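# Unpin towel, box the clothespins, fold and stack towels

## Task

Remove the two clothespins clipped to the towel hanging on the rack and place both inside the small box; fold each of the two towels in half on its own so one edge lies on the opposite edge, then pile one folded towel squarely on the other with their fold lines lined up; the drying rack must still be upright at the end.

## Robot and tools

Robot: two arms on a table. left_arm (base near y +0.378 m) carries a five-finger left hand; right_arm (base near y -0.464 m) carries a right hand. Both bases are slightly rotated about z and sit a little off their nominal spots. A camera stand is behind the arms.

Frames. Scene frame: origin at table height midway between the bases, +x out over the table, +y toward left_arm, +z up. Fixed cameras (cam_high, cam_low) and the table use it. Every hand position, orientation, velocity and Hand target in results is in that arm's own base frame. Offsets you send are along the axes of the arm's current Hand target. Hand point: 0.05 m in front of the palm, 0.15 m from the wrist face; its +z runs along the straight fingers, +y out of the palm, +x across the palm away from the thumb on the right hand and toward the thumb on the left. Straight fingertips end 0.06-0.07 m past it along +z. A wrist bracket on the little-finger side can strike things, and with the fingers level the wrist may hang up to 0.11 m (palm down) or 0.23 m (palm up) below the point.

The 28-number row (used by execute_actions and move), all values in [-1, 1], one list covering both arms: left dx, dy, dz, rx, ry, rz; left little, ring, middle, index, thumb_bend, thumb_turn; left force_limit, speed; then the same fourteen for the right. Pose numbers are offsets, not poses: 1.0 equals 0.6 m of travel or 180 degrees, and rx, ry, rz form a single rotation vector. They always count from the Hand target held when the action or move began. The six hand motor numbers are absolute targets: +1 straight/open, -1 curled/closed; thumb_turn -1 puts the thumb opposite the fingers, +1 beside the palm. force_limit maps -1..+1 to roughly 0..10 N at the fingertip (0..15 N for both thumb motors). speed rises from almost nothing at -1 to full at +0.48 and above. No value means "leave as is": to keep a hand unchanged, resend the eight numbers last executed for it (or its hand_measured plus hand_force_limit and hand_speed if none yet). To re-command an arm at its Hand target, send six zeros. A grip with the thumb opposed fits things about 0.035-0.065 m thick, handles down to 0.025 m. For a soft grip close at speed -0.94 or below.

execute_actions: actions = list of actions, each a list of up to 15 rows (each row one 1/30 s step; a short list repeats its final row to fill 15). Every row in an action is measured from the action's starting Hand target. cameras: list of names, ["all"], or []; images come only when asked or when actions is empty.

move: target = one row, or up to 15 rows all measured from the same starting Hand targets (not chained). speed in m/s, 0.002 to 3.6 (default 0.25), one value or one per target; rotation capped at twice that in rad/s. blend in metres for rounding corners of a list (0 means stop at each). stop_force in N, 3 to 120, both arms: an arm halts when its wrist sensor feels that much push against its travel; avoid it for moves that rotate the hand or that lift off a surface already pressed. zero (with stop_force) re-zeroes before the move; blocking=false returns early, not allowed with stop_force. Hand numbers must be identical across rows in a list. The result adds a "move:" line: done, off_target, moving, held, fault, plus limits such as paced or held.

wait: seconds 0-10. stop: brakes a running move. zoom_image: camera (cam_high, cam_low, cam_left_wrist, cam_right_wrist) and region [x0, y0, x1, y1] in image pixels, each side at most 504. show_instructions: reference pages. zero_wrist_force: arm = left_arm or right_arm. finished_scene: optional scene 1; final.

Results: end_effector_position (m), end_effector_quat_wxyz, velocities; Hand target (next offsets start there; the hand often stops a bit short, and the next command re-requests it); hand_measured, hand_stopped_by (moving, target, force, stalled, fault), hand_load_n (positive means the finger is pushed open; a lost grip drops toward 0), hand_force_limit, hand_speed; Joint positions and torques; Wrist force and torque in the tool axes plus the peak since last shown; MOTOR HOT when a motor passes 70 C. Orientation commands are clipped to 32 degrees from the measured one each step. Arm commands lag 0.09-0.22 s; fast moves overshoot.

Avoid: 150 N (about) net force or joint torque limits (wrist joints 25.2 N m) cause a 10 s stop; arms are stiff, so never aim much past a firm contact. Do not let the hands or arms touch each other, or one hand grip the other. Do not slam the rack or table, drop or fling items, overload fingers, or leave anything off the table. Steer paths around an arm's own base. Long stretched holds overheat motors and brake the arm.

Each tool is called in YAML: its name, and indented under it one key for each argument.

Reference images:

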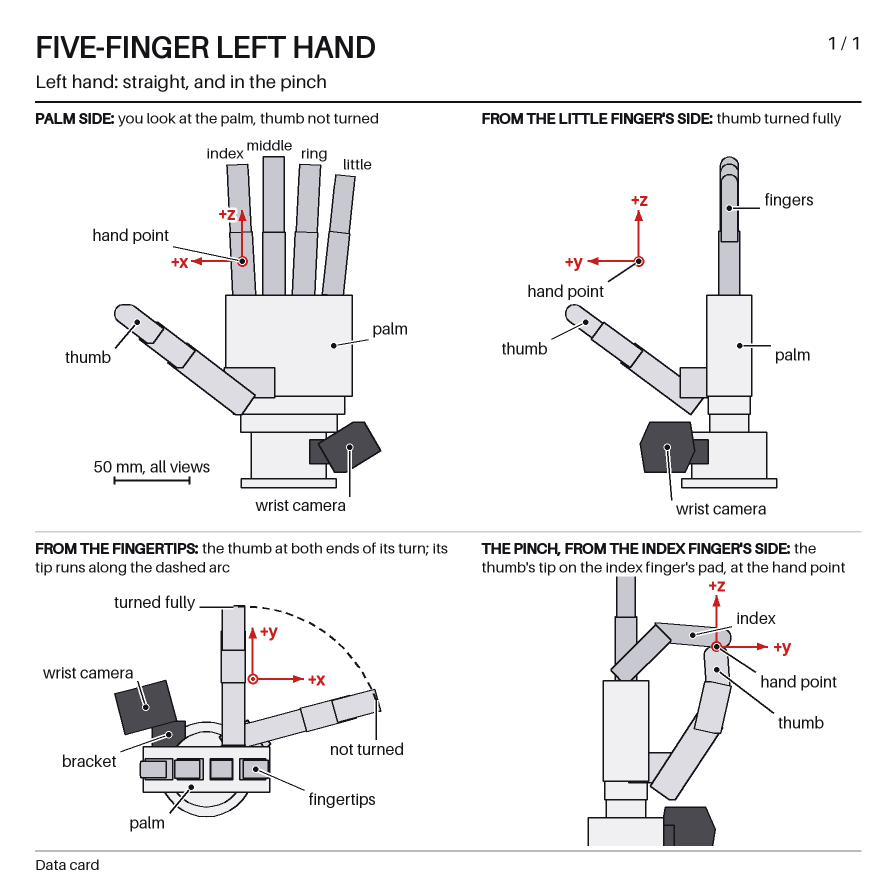

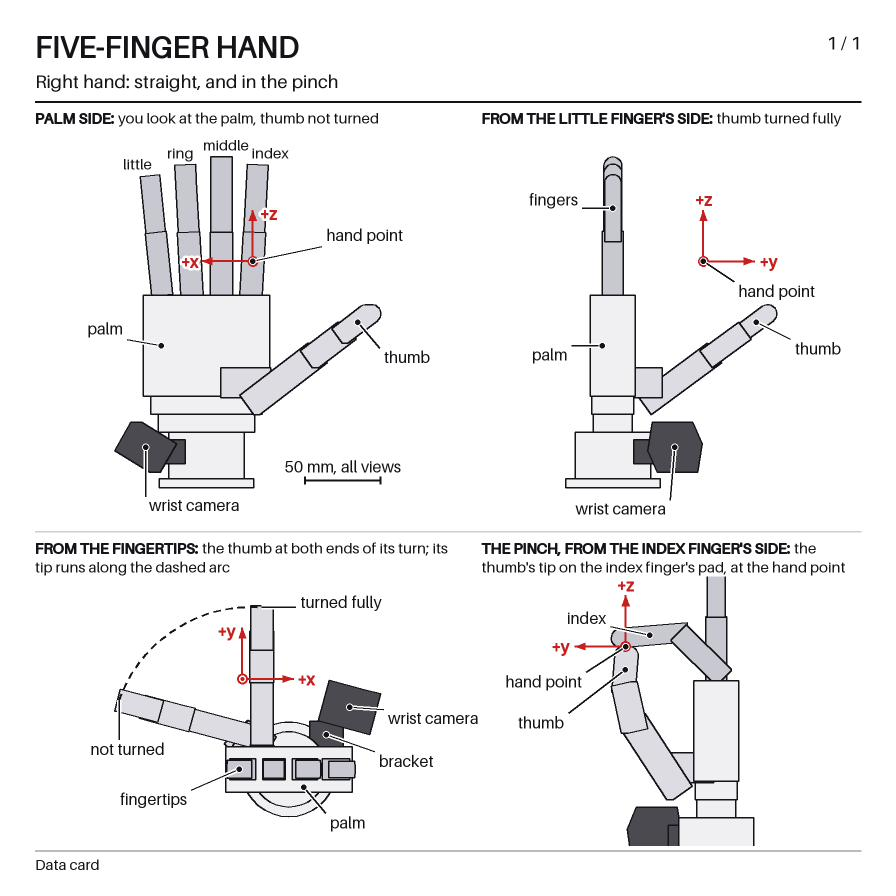

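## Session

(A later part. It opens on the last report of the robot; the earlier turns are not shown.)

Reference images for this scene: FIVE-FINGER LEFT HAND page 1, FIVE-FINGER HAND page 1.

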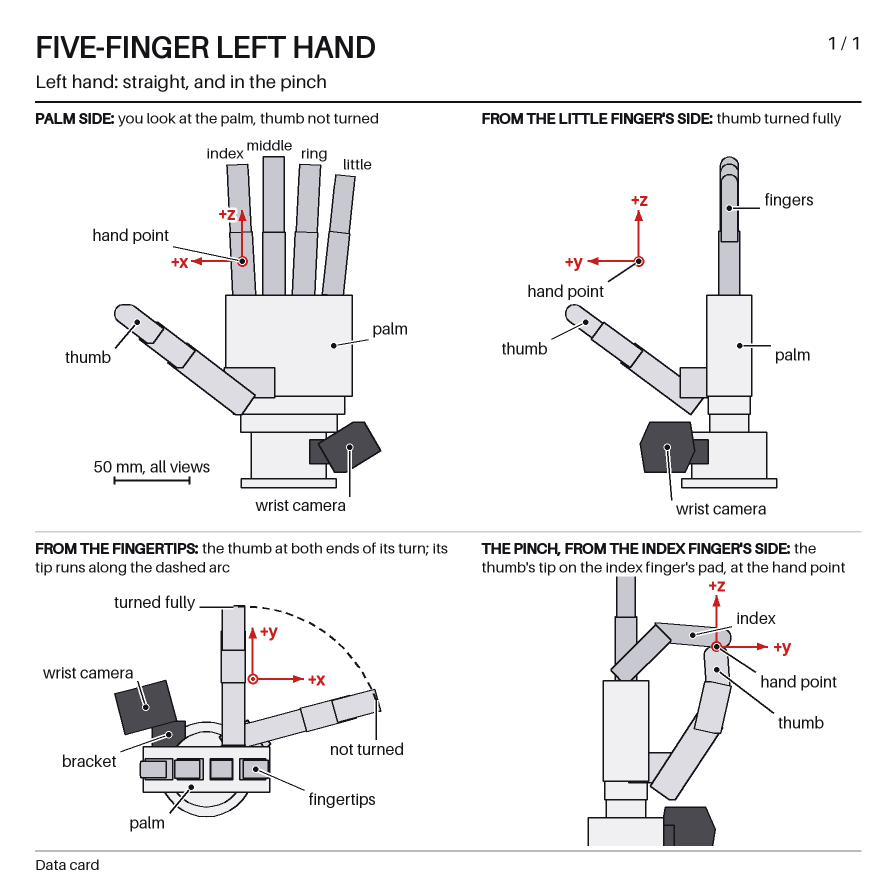

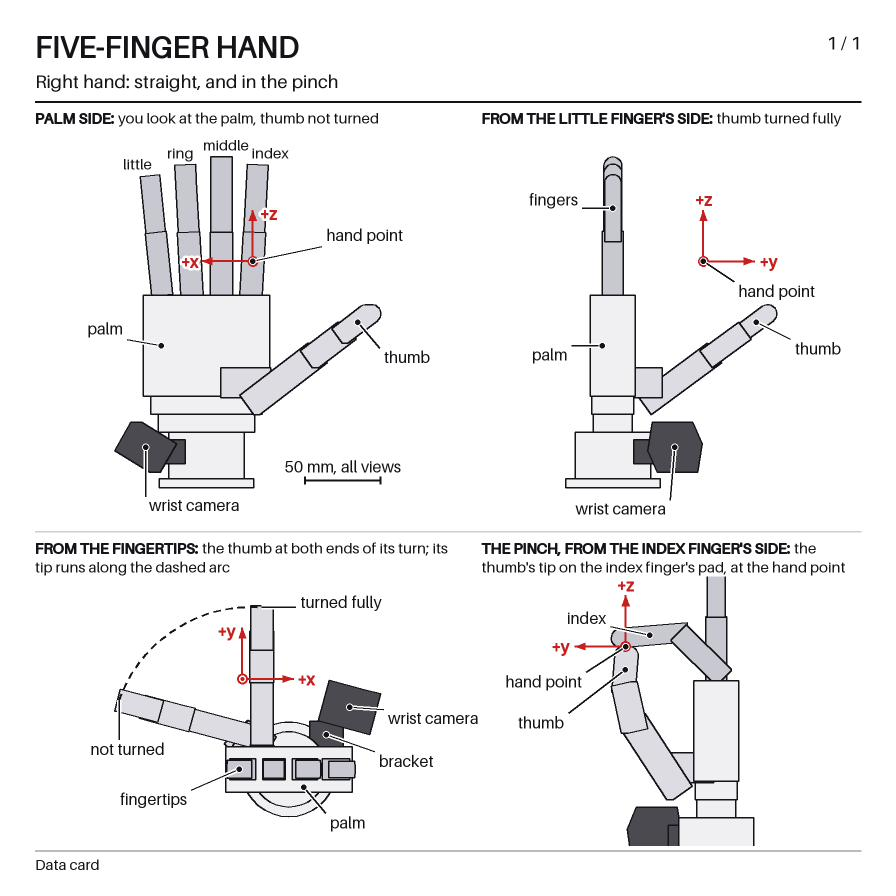

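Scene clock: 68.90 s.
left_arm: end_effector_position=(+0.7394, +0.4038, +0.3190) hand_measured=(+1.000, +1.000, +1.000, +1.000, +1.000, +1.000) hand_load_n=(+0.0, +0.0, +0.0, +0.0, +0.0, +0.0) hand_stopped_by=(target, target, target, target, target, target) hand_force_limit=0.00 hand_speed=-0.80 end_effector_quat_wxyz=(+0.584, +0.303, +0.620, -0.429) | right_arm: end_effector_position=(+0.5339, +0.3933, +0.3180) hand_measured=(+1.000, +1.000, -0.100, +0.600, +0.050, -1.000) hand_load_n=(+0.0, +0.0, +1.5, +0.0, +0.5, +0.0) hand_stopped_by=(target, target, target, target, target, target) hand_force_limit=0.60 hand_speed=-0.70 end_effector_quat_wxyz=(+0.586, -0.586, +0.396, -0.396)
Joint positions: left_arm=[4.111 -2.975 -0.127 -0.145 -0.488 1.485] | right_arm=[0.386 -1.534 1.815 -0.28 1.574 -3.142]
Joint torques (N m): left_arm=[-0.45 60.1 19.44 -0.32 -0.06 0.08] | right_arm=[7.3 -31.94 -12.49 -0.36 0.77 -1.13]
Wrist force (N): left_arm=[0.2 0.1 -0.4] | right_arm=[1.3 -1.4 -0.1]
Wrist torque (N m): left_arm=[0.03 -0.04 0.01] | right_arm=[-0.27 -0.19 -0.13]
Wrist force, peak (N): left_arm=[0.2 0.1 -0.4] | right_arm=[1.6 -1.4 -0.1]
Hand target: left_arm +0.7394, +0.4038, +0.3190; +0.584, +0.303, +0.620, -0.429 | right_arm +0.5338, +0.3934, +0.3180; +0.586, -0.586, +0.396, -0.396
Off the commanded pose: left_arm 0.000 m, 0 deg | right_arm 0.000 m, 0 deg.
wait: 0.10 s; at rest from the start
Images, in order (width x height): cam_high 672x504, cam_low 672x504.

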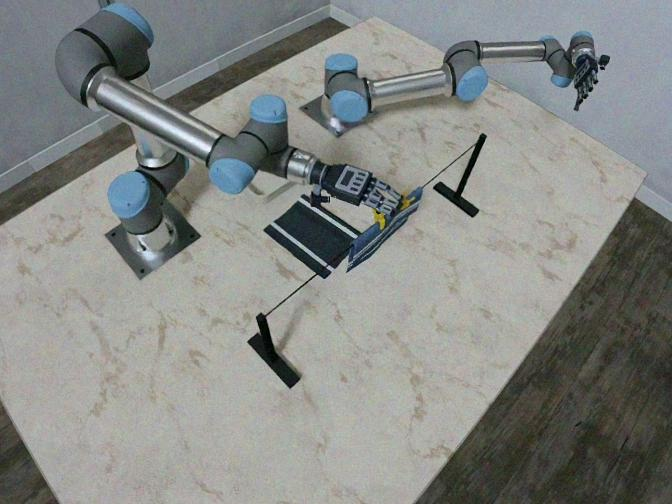

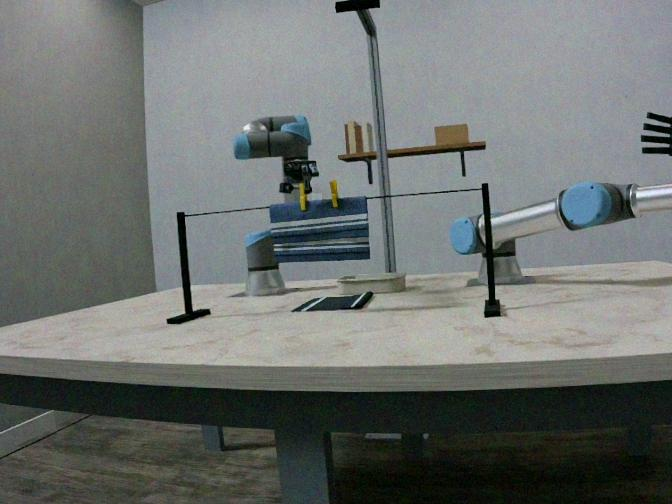

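move:
  target:
    - [0,0,0,0,0,0,1,1,1,1,1,1,0,-0.8, 0,0,0,0,0,0,1,1,0.45,0.6,0.06,-1,0.2,-0.3]
    - [0,0,0,0,0,0,1,1,1,1,1,1,0,-0.8, 0.0046,0,-0.0198,0,0,0,1,1,0.45,0.6,0.06,-1,0.2,-0.3]
    - [0,0,0,0,0,0,1,1,1,1,1,1,0,-0.8, 0.0083,0,-0.0104,0,0,0,1,1,0.45,0.6,0.06,-1,0.2,-0.3]
  speed: 0.03
  cameras: ["cam_low","cam_right_wrist","cam_high"]

zoom_image:
  camera: "cam_right_wrist"
  region: [210, 150, 470, 340]

zoom_image:
  camera: "cam_low"
  region: [280, 165, 330, 215]

zoom_image:
  camera: "cam_high"
  region: [350, 170, 420, 240]

Scene clock: 70.90 s.
left_arm: end_effector_position=(+0.7394, +0.4038, +0.3190) hand_measured=(+1.000, +1.000, +1.000, +1.000, +1.000, +1.000) hand_load_n=(+0.0, +0.0, +0.0, +0.0, +0.0, +0.0) hand_stopped_by=(target, target, target, target, target, target) hand_force_limit=0.00 hand_speed=-0.80 end_effector_quat_wxyz=(+0.584, +0.303, +0.620, -0.429) | right_arm: end_effector_position=(+0.5301, +0.3864, +0.3181) hand_measured=(+1.000, +1.000, +0.450, +0.600, +0.060, -1.000) hand_load_n=(+0.0, +0.5, +0.0, -0.5, +0.0, +0.0) hand_stopped_by=(target, target, target, target, target, target) hand_force_limit=0.20 hand_speed=-0.30 end_effector_quat_wxyz=(+0.586, -0.586, +0.396, -0.396)
Joint positions: left_arm=[4.111 -2.975 -0.127 -0.145 -0.488 1.485] | right_arm=[0.373 -1.552 1.834 -0.281 1.561 -3.142]
Joint torques (N m): left_arm=[0.33 60.57 18.74 -0.21 -0.17 0.11] | right_arm=[7.25 -32.41 -13.14 -0.67 0.69 -1.02]
Wrist force (N): left_arm=[0.1 0.1 -0.1] | right_arm=[1.3 -1.4 -0.9]
Wrist torque (N m): left_arm=[0.02 -0.02 0.00] | right_arm=[-0.23 -0.17 -0.13]
Wrist force, peak (N): left_arm=[0.3 0.1 -0.4] | right_arm=[1.6 -1.6 -0.9]
Hand target: left_arm +0.7394, +0.4038, +0.3190; +0.584, +0.303, +0.620, -0.429 | right_arm +0.5299, +0.3864, +0.3181; +0.586, -0.586, +0.396, -0.396
Off the commanded pose: left_arm 0.000 m, 0 deg | right_arm 0.000 m, 0 deg.
move: done
camera_calibration:
cam_right_wrist: T_world_to_cam=[[0.0765176, -0.184195, -0.979907, 0.346344], [-0.769704, 0.61381, -0.175482, 0.225926], [0.633799, 0.767665, -0.094808, -0.486802], [0, 0, 0, 1]] pos_world=[0.455929, 0.29882, 0.332878]
Images, in order (width x height): cam_high 672x504, cam_low 672x504, cam_right_wrist 672x504.

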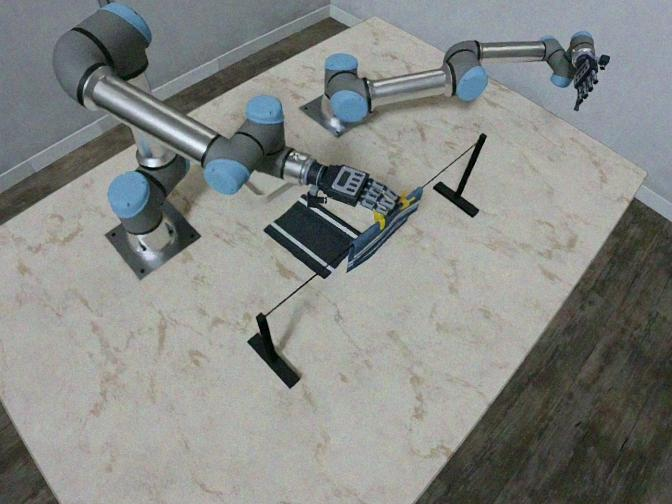

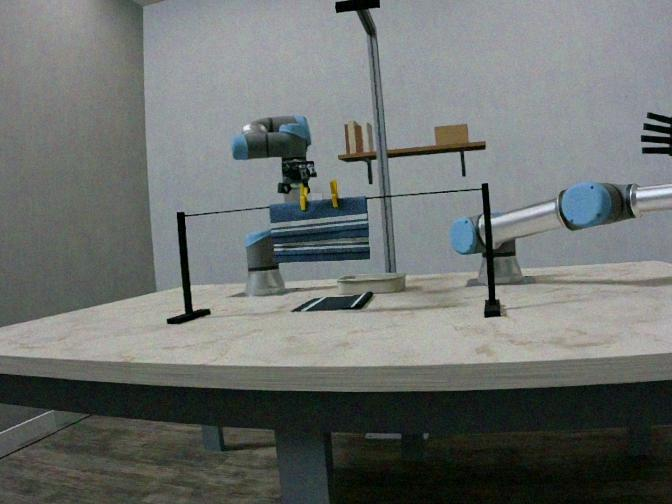

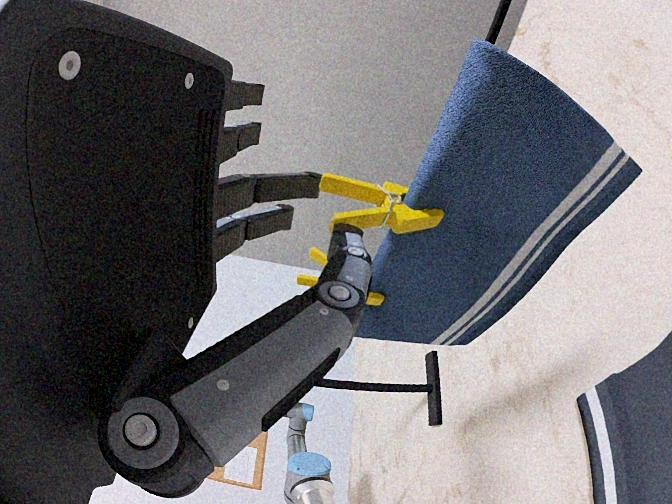

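Scaled by 1.938 from the camera's 672x504 image, which has a finer 960x720 frame.

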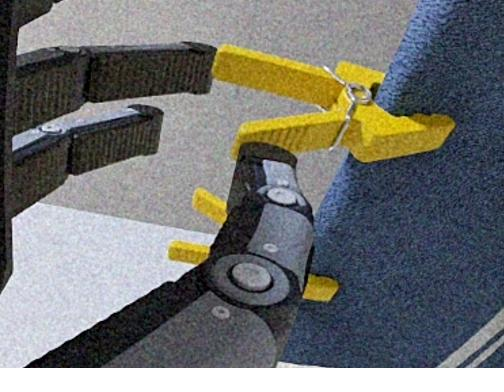

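Scaled by 10.080 from the camera's 672x504 image, which has a finer 960x720 frame.

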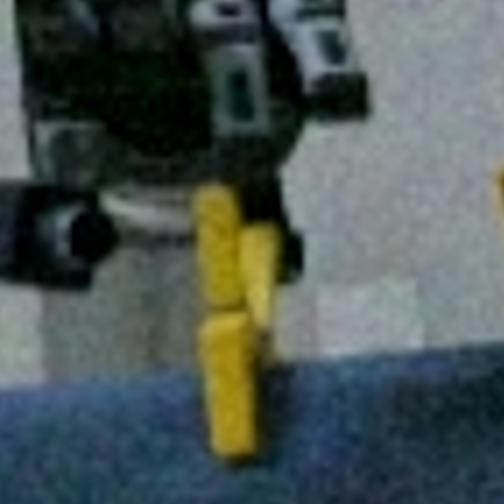

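Scaled by 7.200 from the camera's 672x504 image, which has a finer 960x720 frame.

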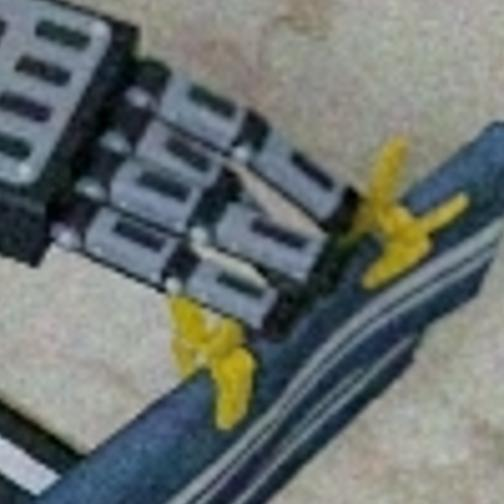

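move:
  target: [0,0,0,0,0,0,1,1,1,1,1,1,0,-0.8, 0.0019,0,0.0046,0,0,0,1,1,-0.1,0.6,0.06,-1,0.6,-0.7]
  speed: 0.01
  cameras: ["cam_low","cam_right_wrist","cam_high"]

zoom_image:
  camera: "cam_right_wrist"
  region: [210, 150, 470, 340]

zoom_image:
  camera: "cam_low"
  region: [280, 165, 330, 215]

Scene clock: 71.80 s.
left_arm: end_effector_position=(+0.7394, +0.4038, +0.3190) hand_measured=(+1.000, +1.000, +1.000, +1.000, +1.000, +1.000) hand_load_n=(-0.5, +0.0, +0.0, +0.0, +0.0, +0.0) hand_stopped_by=(target, target, target, target, target, target) hand_force_limit=0.00 hand_speed=-0.80 end_effector_quat_wxyz=(+0.584, +0.303, +0.620, -0.429) | right_arm: end_effector_position=(+0.5330, +0.3864, +0.3181) hand_measured=(+1.000, +1.000, +0.178, +0.600, +0.062, -1.000) hand_load_n=(+0.0, +0.0, +9.0, +0.0, +4.0, +2.0) hand_stopped_by=(target, target, force, target, target, target) hand_force_limit=0.60 hand_speed=-0.70 end_effector_quat_wxyz=(+0.586, -0.586, +0.396, -0.396)
Joint positions: left_arm=[4.111 -2.975 -0.127 -0.145 -0.488 1.485] | right_arm=[0.371 -1.546 1.828 -0.281 1.559 -3.142]
Joint torques (N m): left_arm=[-0.22 60.88 18.06 -0.22 -0.21 0.22] | right_arm=[-10.04 -17.66 -22.19 0.5 -1.12 -1.19]
Wrist force (N): left_arm=[0.2 0.0 -0.1] | right_arm=[1.3 -3.4 -1.2]
Wrist torque (N m): left_arm=[0.01 -0.03 0.01] | right_arm=[-0.24 -0.19 -0.17]
Wrist force, peak (N): left_arm=[0.5 0.0 -0.1] | right_arm=[1.8 -4.4 0.0]
Hand target: left_arm +0.7394, +0.4038, +0.3190; +0.584, +0.303, +0.620, -0.429 | right_arm +0.5329, +0.3864, +0.3181; +0.586, -0.586, +0.396, -0.396
Off the commanded pose: left_arm 0.000 m, 0 deg | right_arm 0.000 m, 0 deg.
move: done
camera_calibration:
cam_right_wrist: T_world_to_cam=[[0.0764017, -0.1842, -0.979915, 0.34618], [-0.76976, 0.613765, -0.175389, 0.228167], [0.633744, 0.7677, -0.0948969, -0.488595], [0, 0, 0, 1]] pos_world=[0.458829, 0.29882, 0.332879]
Images, in order (width x height): cam_high 672x504, cam_low 672x504, cam_right_wrist 672x504.

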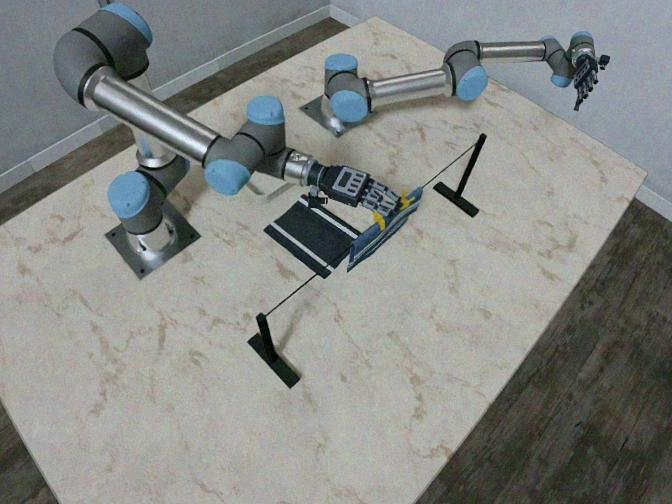

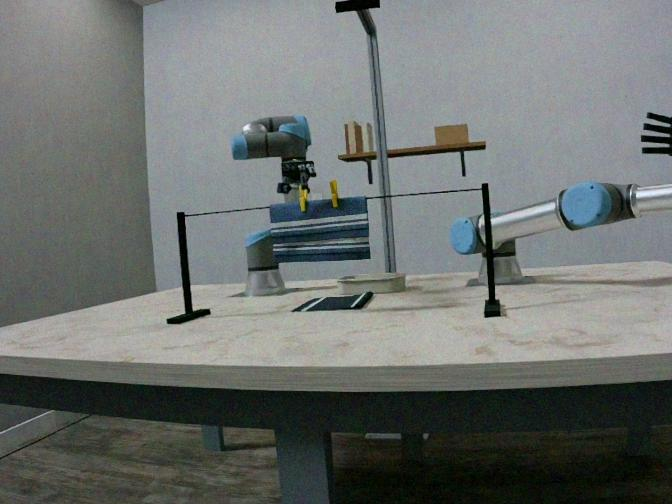

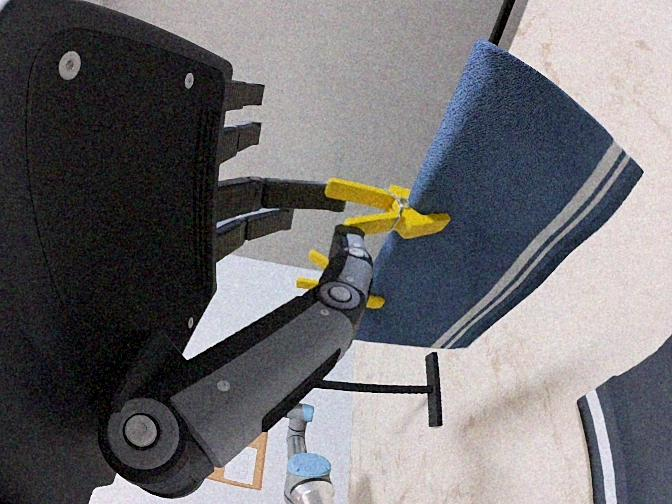

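Scaled by 1.938 from the camera's 672x504 image, which has a finer 960x720 frame.

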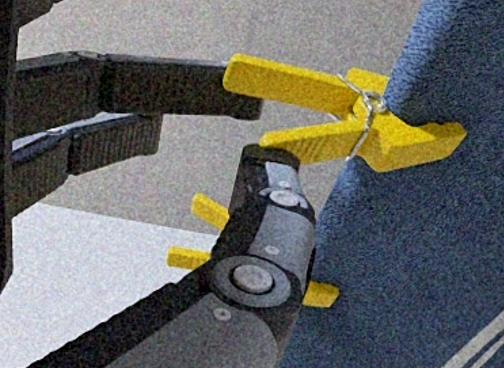

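Scaled by 10.080 from the camera's 672x504 image, which has a finer 960x720 frame.

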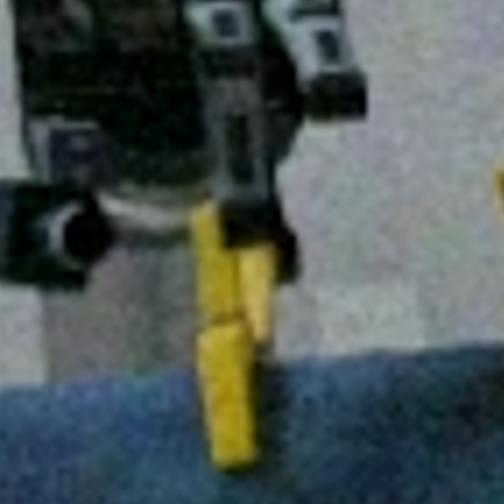

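move:
  target:
    - [0,0,0,0,0,0,1,1,1,1,1,1,0,-0.8, 0,0,0,0,0,0,1,1,0.45,0.6,0.07,-1,0.2,-0.3]
    - [0,0,0,0,0,0,1,1,1,1,1,1,0,-0.8, 0.0046,0,-0.0198,0,0,0,1,1,0.45,0.6,0.07,-1,0.2,-0.3]
    - [0,0,0,0,0,0,1,1,1,1,1,1,0,-0.8, 0.0083,0.0,-0.0095,0,0,0,1,1,0.45,0.6,0.07,-1,0.2,-0.3]
  speed: 0.03
  cameras: ["cam_low","cam_right_wrist","cam_high"]

zoom_image:
  camera: "cam_right_wrist"
  region: [210, 150, 470, 340]

zoom_image:
  camera: "cam_low"
  region: [280, 165, 330, 215]

Scene clock: 73.53 s.
left_arm: end_effector_position=(+0.7394, +0.4038, +0.3190) hand_measured=(+1.000, +1.000, +1.000, +1.000, +1.000, +1.000) hand_load_n=(+0.0, +0.0, +0.0, +0.0, +0.0, +0.0) hand_stopped_by=(target, target, target, target, target, target) hand_force_limit=0.00 hand_speed=-0.80 end_effector_quat_wxyz=(+0.584, +0.303, +0.620, -0.429) | right_arm: end_effector_position=(+0.5297, +0.3796, +0.3181) hand_measured=(+1.000, +1.000, +0.450, +0.600, +0.070, -1.000) hand_load_n=(+0.0, +0.0, +0.0, +0.0, +0.0, +0.0) hand_stopped_by=(target, target, target, target, target, target) hand_force_limit=0.20 hand_speed=-0.30 end_effector_quat_wxyz=(+0.586, -0.586, +0.396, -0.396)
Joint positions: left_arm=[4.111 -2.975 -0.127 -0.145 -0.488 1.485] | right_arm=[0.357 -1.564 1.846 -0.281 1.545 -3.142]
Joint torques (N m): left_arm=[-0.62 59.47 18.78 -0.31 -0.32 0.04] | right_arm=[7.09 -30.59 -10.61 -2.55 0.53 -1.23]
Wrist force (N): left_arm=[0.3 -0.1 -0.3] | right_arm=[1.3 -1.5 -0.8]
Wrist torque (N m): left_arm=[0.01 -0.04 0.01] | right_arm=[-0.25 -0.19 -0.13]
Wrist force, peak (N): left_arm=[0.3 0.1 -0.3] | right_arm=[1.1 -3.9 -1.1]
Hand target: left_arm +0.7394, +0.4038, +0.3190; +0.584, +0.303, +0.620, -0.429 | right_arm +0.5295, +0.3796, +0.3181; +0.586, -0.586, +0.396, -0.396
Off the commanded pose: left_arm 0.000 m, 0 deg | right_arm 0.000 m, 0 deg.
move: done
camera_calibration:
cam_right_wrist: T_world_to_cam=[[0.076454, -0.184268, -0.979898, 0.34517], [-0.769715, 0.613797, -0.175479, 0.2298], [0.633793, 0.767658, -0.0949069, -0.481291], [0, 0, 0, 1]] pos_world=[0.455529, 0.29202, 0.332878]
Images, in order (width x height): cam_high 672x504, cam_low 672x504, cam_right_wrist 672x504.

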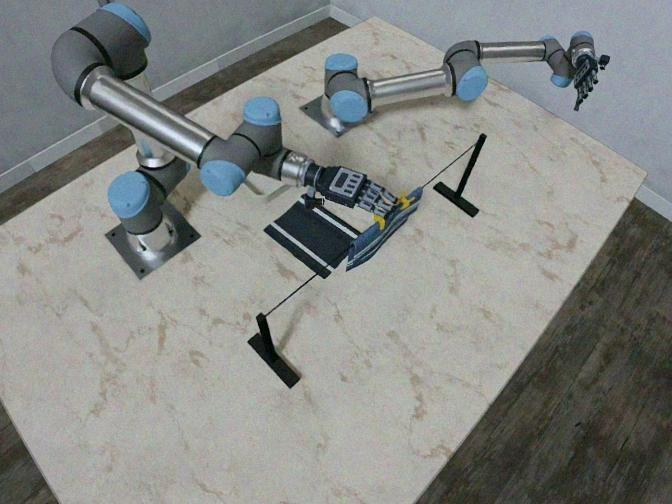

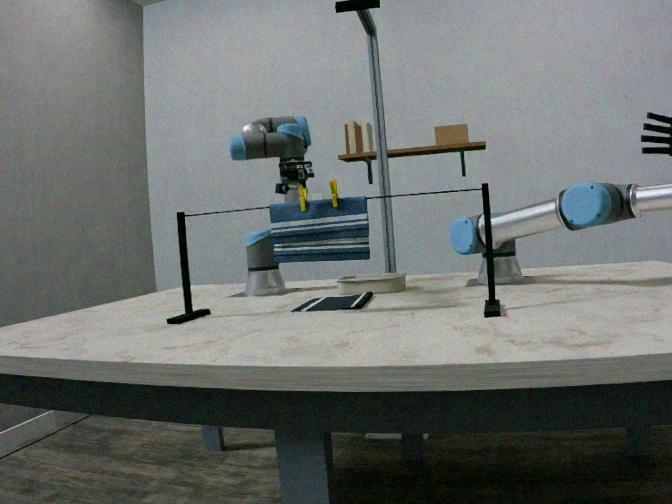

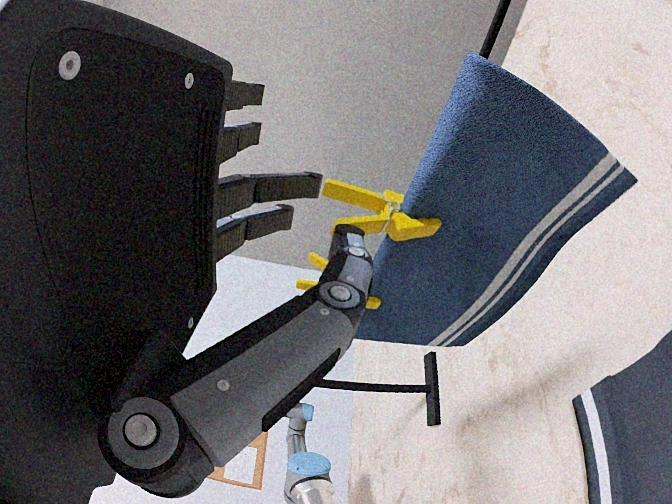

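Scaled by 1.938 from the camera's 672x504 image, which has a finer 960x720 frame.

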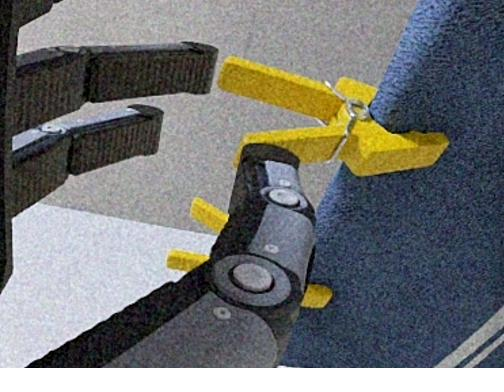

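Scaled by 10.080 from the camera's 672x504 image, which has a finer 960x720 frame.

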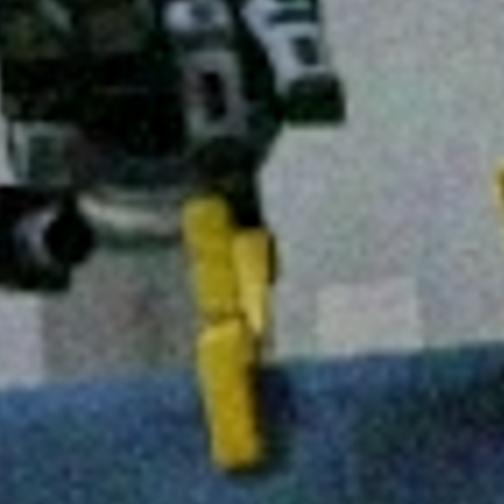

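move:
  target: [0,0,0,0,0,0,1,1,1,1,1,1,0,-0.8, 0.0019,0,0.0046,0,0,0,1,1,-0.1,0.6,0.07,-1,0.6,-0.7]
  speed: 0.01
  cameras: ["cam_low","cam_right_wrist","cam_high"]

zoom_image:
  camera: "cam_right_wrist"
  region: [210, 150, 470, 340]

zoom_image:
  camera: "cam_low"
  region: [280, 165, 330, 215]

Scene clock: 74.63 s.
left_arm: end_effector_position=(+0.7394, +0.4038, +0.3190) hand_measured=(+1.000, +1.000, +1.000, +1.000, +1.000, +1.000) hand_load_n=(+0.0, +0.0, +0.0, +0.0, +0.0, +0.0) hand_stopped_by=(target, target, target, target, target, target) hand_force_limit=0.00 hand_speed=-0.80 end_effector_quat_wxyz=(+0.584, +0.303, +0.620, -0.429) | right_arm: end_effector_position=(+0.5325, +0.3796, +0.3180) hand_measured=(+1.000, +1.000, -0.094, +0.600, +0.070, -1.000) hand_load_n=(+0.0, +0.0, +11.0, +0.0, +3.0, +0.0) hand_stopped_by=(target, target, force, target, target, target) hand_force_limit=0.60 hand_speed=-0.70 end_effector_quat_wxyz=(+0.586, -0.586, +0.396, -0.396)
Joint positions: left_arm=[4.111 -2.975 -0.127 -0.145 -0.488 1.485] | right_arm=[0.355 -1.558 1.84 -0.281 1.542 -3.142]
Joint torques (N m): left_arm=[-0.33 59.93 18.24 -0.39 -0.19 0.27] | right_arm=[-7.28 -26.88 -16.68 0.16 -0.14 -1.41]
Wrist force (N): left_arm=[0.4 0.1 -0.2] | right_arm=[1.3 -1.8 1.5]
Wrist torque (N m): left_arm=[0.02 -0.05 0.01] | right_arm=[-0.12 -0.22 -0.13]
Wrist force, peak (N): left_arm=[0.3 0.0 -0.4] | right_arm=[0.5 -5.3 -3.0]
Hand target: left_arm +0.7394, +0.4038, +0.3190; +0.584, +0.303, +0.620, -0.429 | right_arm +0.5325, +0.3796, +0.3181; +0.586, -0.586, +0.396, -0.396
Off the commanded pose: left_arm 0.000 m, 0 deg | right_arm 0.000 m, 0 deg.
move: done
camera_calibration:
cam_right_wrist: T_world_to_cam=[[0.0763381, -0.184273, -0.979906, 0.344915], [-0.769772, 0.613752, -0.175385, 0.231946], [0.633738, 0.767693, -0.0949959, -0.48303], [0, 0, 0, 1]] pos_world=[0.458329, 0.29202, 0.332779]
Images, in order (width x height): cam_high 672x504, cam_low 672x504, cam_right_wrist 672x504.

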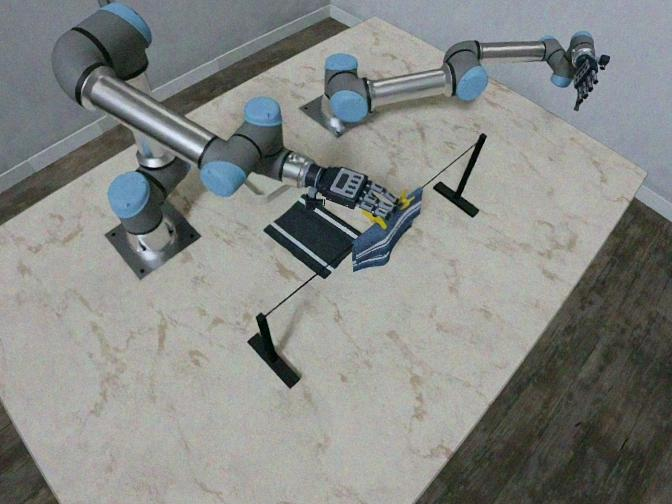

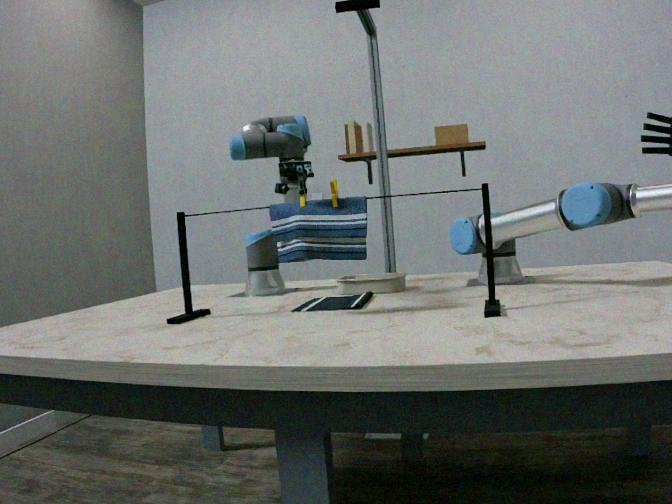

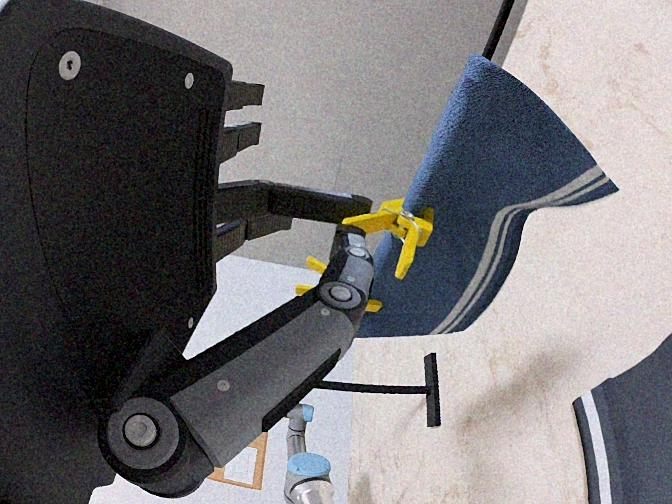

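Scaled by 1.938 from the camera's 672x504 image, which has a finer 960x720 frame.

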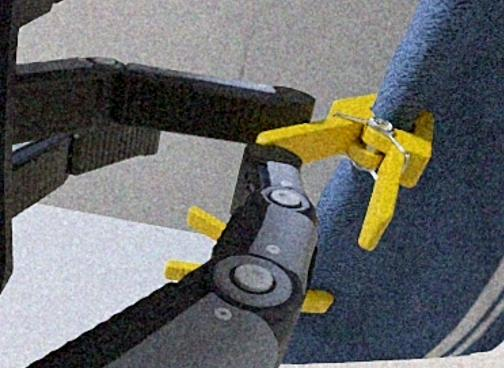

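Scaled by 10.080 from the camera's 672x504 image, which has a finer 960x720 frame.

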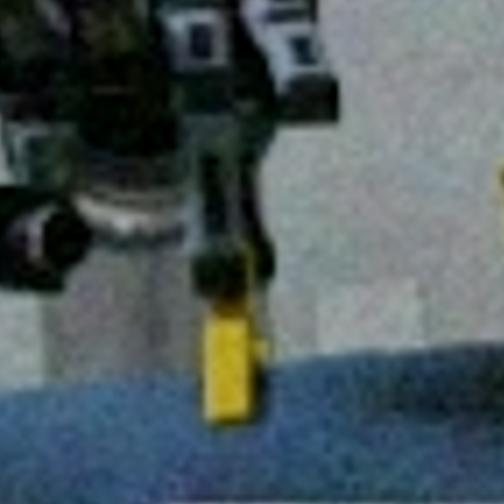

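move:
  target:
    - [0,0,0,0,0,0,1,1,1,1,1,1,0,-0.8, 0,0,0,0,0,0,1,1,0.45,0.6,0.07,-1,0.2,-0.5]
    - [0,0,0,0,0,0,1,1,1,1,1,1,0,-0.8, 0,-0.05,-0.03,0,0,0,1,1,0.45,0.6,0.07,-1,0.2,-0.5]
  speed: 0.06
  cameras: ["cam_low","cam_right_wrist","cam_high"]

zoom_image:
  camera: "cam_right_wrist"
  region: [260, 150, 520, 340]

zoom_image:
  camera: "cam_low"
  region: [280, 165, 330, 215]

zoom_image:
  camera: "cam_high"
  region: [350, 170, 430, 250]

Scene clock: 76.73 s.
left_arm: end_effector_position=(+0.7394, +0.4038, +0.3190) hand_measured=(+1.000, +1.000, +1.000, +1.000, +1.000, +1.000) hand_load_n=(+0.0, +0.0, +0.0, +0.5, +0.0, +0.0) hand_stopped_by=(target, target, target, target, target, target) hand_force_limit=0.00 hand_speed=-0.80 end_effector_quat_wxyz=(+0.584, +0.303, +0.620, -0.429) | right_arm: end_effector_position=(+0.5158, +0.3729, +0.3483) hand_measured=(+1.000, +1.000, +0.450, +0.600, +0.070, -1.000) hand_load_n=(+0.0, +0.0, +0.0, +0.0, +0.0, +0.0) hand_stopped_by=(target, target, target, target, target, target) hand_force_limit=0.20 hand_speed=-0.50 end_effector_quat_wxyz=(+0.586, -0.586, +0.396, -0.396)
Joint positions: left_arm=[4.111 -2.975 -0.127 -0.145 -0.488 1.485] | right_arm=[0.353 -1.619 1.821 -0.201 1.541 -3.142]
Joint torques (N m): left_arm=[-0.21 60.05 18.24 -0.51 -0.15 0.09] | right_arm=[-11.69 -9.97 -10.14 -3.75 -1.46 -1.1]
Wrist force (N): left_arm=[0.2 -0.1 -0.2] | right_arm=[1.3 -1.6 -0.5]
Wrist torque (N m): left_arm=[-0.01 -0.02 0.01] | right_arm=[-0.28 -0.19 -0.14]
Wrist force, peak (N): left_arm=[0.5 -0.1 -0.2] | right_arm=[1.6 -2.5 1.7]
Hand target: left_arm +0.7394, +0.4038, +0.3190; +0.584, +0.303, +0.620, -0.429 | right_arm +0.5158, +0.3729, +0.3481; +0.586, -0.586, +0.396, -0.396
Off the commanded pose: left_arm 0.000 m, 0 deg | right_arm 0.000 m, 0 deg.
move: done
camera_calibration:
cam_right_wrist: T_world_to_cam=[[0.076677, -0.184175, -0.979898, 0.374367], [-0.769725, 0.613753, -0.175588, 0.228551], [0.633754, 0.767715, -0.0947031, -0.464554], [0, 0, 0, 1]] pos_world=[0.441629, 0.28532, 0.362978]
Images, in order (width x height): cam_high 672x504, cam_low 672x504, cam_right_wrist 672x504.

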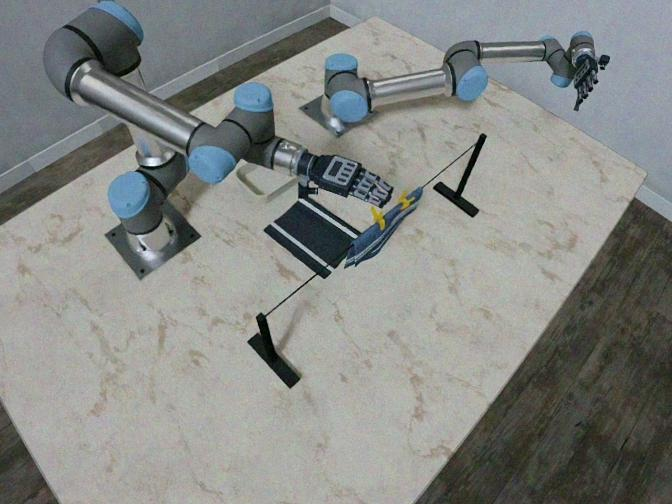

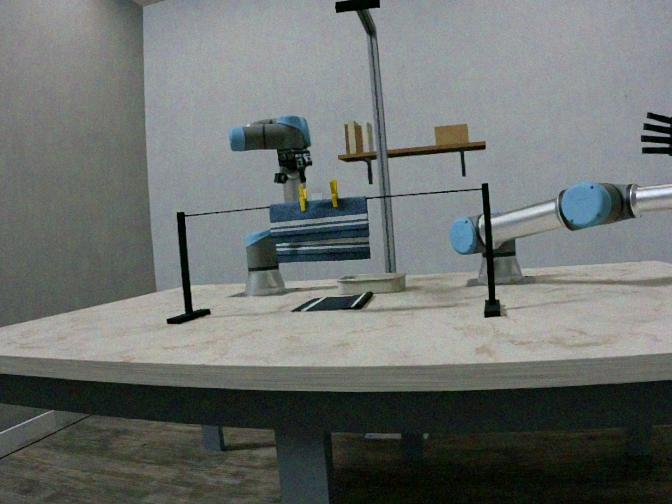

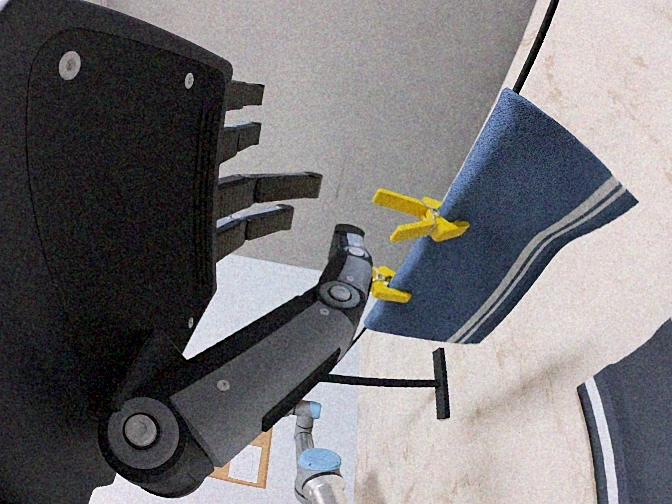

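Scaled by 1.938 from the camera's 672x504 image, which has a finer 960x720 frame.

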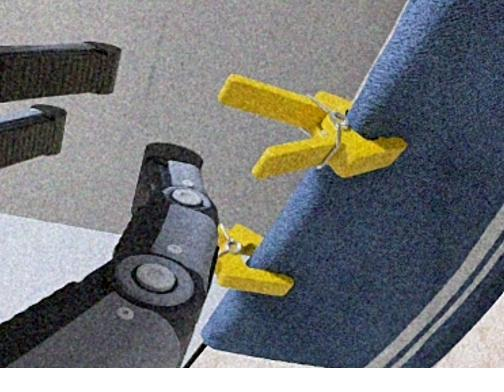

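Scaled by 10.080 from the camera's 672x504 image, which has a finer 960x720 frame.

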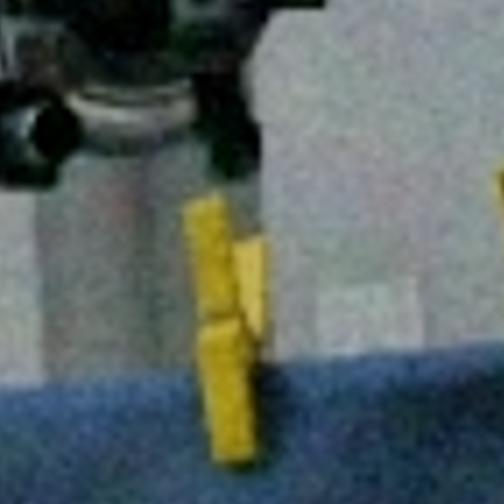

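Scaled by 6.300 from the camera's 672x504 image, which has a finer 960x720 frame.

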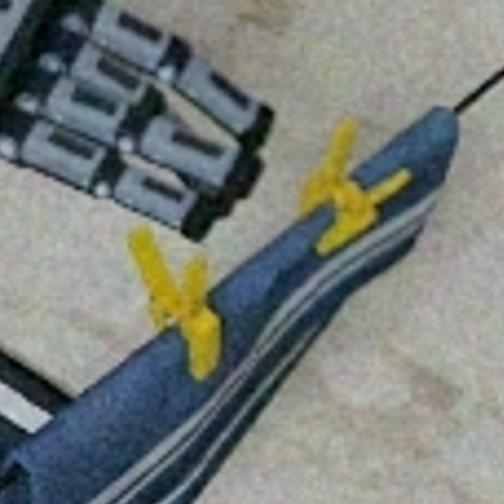

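move:
  target: [0,0,0,0,0,0,1,1,1,1,1,1,0,-0.8, -0.0135,0,0.0045,-0.1111,0,0,1,1,0.45,0.6,0.07,-1,0.2,-0.5]
  speed: 0.15
  cameras: []

Scene clock: 78.67 s.
left_arm: end_effector_position=(+0.7394, +0.4038, +0.3190) hand_measured=(+1.000, +1.000, +1.000, +1.000, +1.000, +1.000) hand_load_n=(+0.0, +0.0, +0.5, +0.0, +0.0, +0.0) hand_stopped_by=(target, target, target, target, target, target) hand_force_limit=0.00 hand_speed=-0.80 end_effector_quat_wxyz=(+0.584, +0.303, +0.620, -0.429) | right_arm: end_effector_position=(+0.5153, +0.3815, +0.3480) hand_measured=(+1.000, +1.000, +0.450, +0.600, +0.070, -1.000) hand_load_n=(+0.0, +0.0, -0.5, -0.5, +0.0, +0.0) hand_stopped_by=(target, target, target, target, target, target) hand_force_limit=0.20 hand_speed=-0.50 end_effector_quat_wxyz=(-0.475, +0.679, -0.459, +0.321)
Joint positions: left_arm=[4.111 -2.975 -0.127 -0.145 -0.488 1.485] | right_arm=[0.376 -1.459 1.462 0.348 1.565 -3.144]
Joint torques (N m): left_arm=[-0.68 59.48 19.28 -0.47 -0.4 0.25] | right_arm=[-2.62 -32.58 -23.2 0.08 -0.54 0.92]
Wrist force (N): left_arm=[0.2 0.0 -0.2] | right_arm=[1.0 -1.1 -0.8]
Wrist torque (N m): left_arm=[0.01 -0.03 0.01] | right_arm=[-0.17 -0.13 -0.15]
Wrist force, peak (N): left_arm=[0.4 0.1 -0.2] | right_arm=[1.6 -1.5 -0.7]
Hand target: left_arm +0.7394, +0.4038, +0.3190; +0.584, +0.303, +0.620, -0.429 | right_arm +0.5153, +0.3814, +0.3481; -0.475, +0.679, -0.459, +0.321
Off the commanded pose: left_arm 0.000 m, 0 deg | right_arm 0.000 m, 0 deg.
move: done
No camera images: "cameras" was empty.


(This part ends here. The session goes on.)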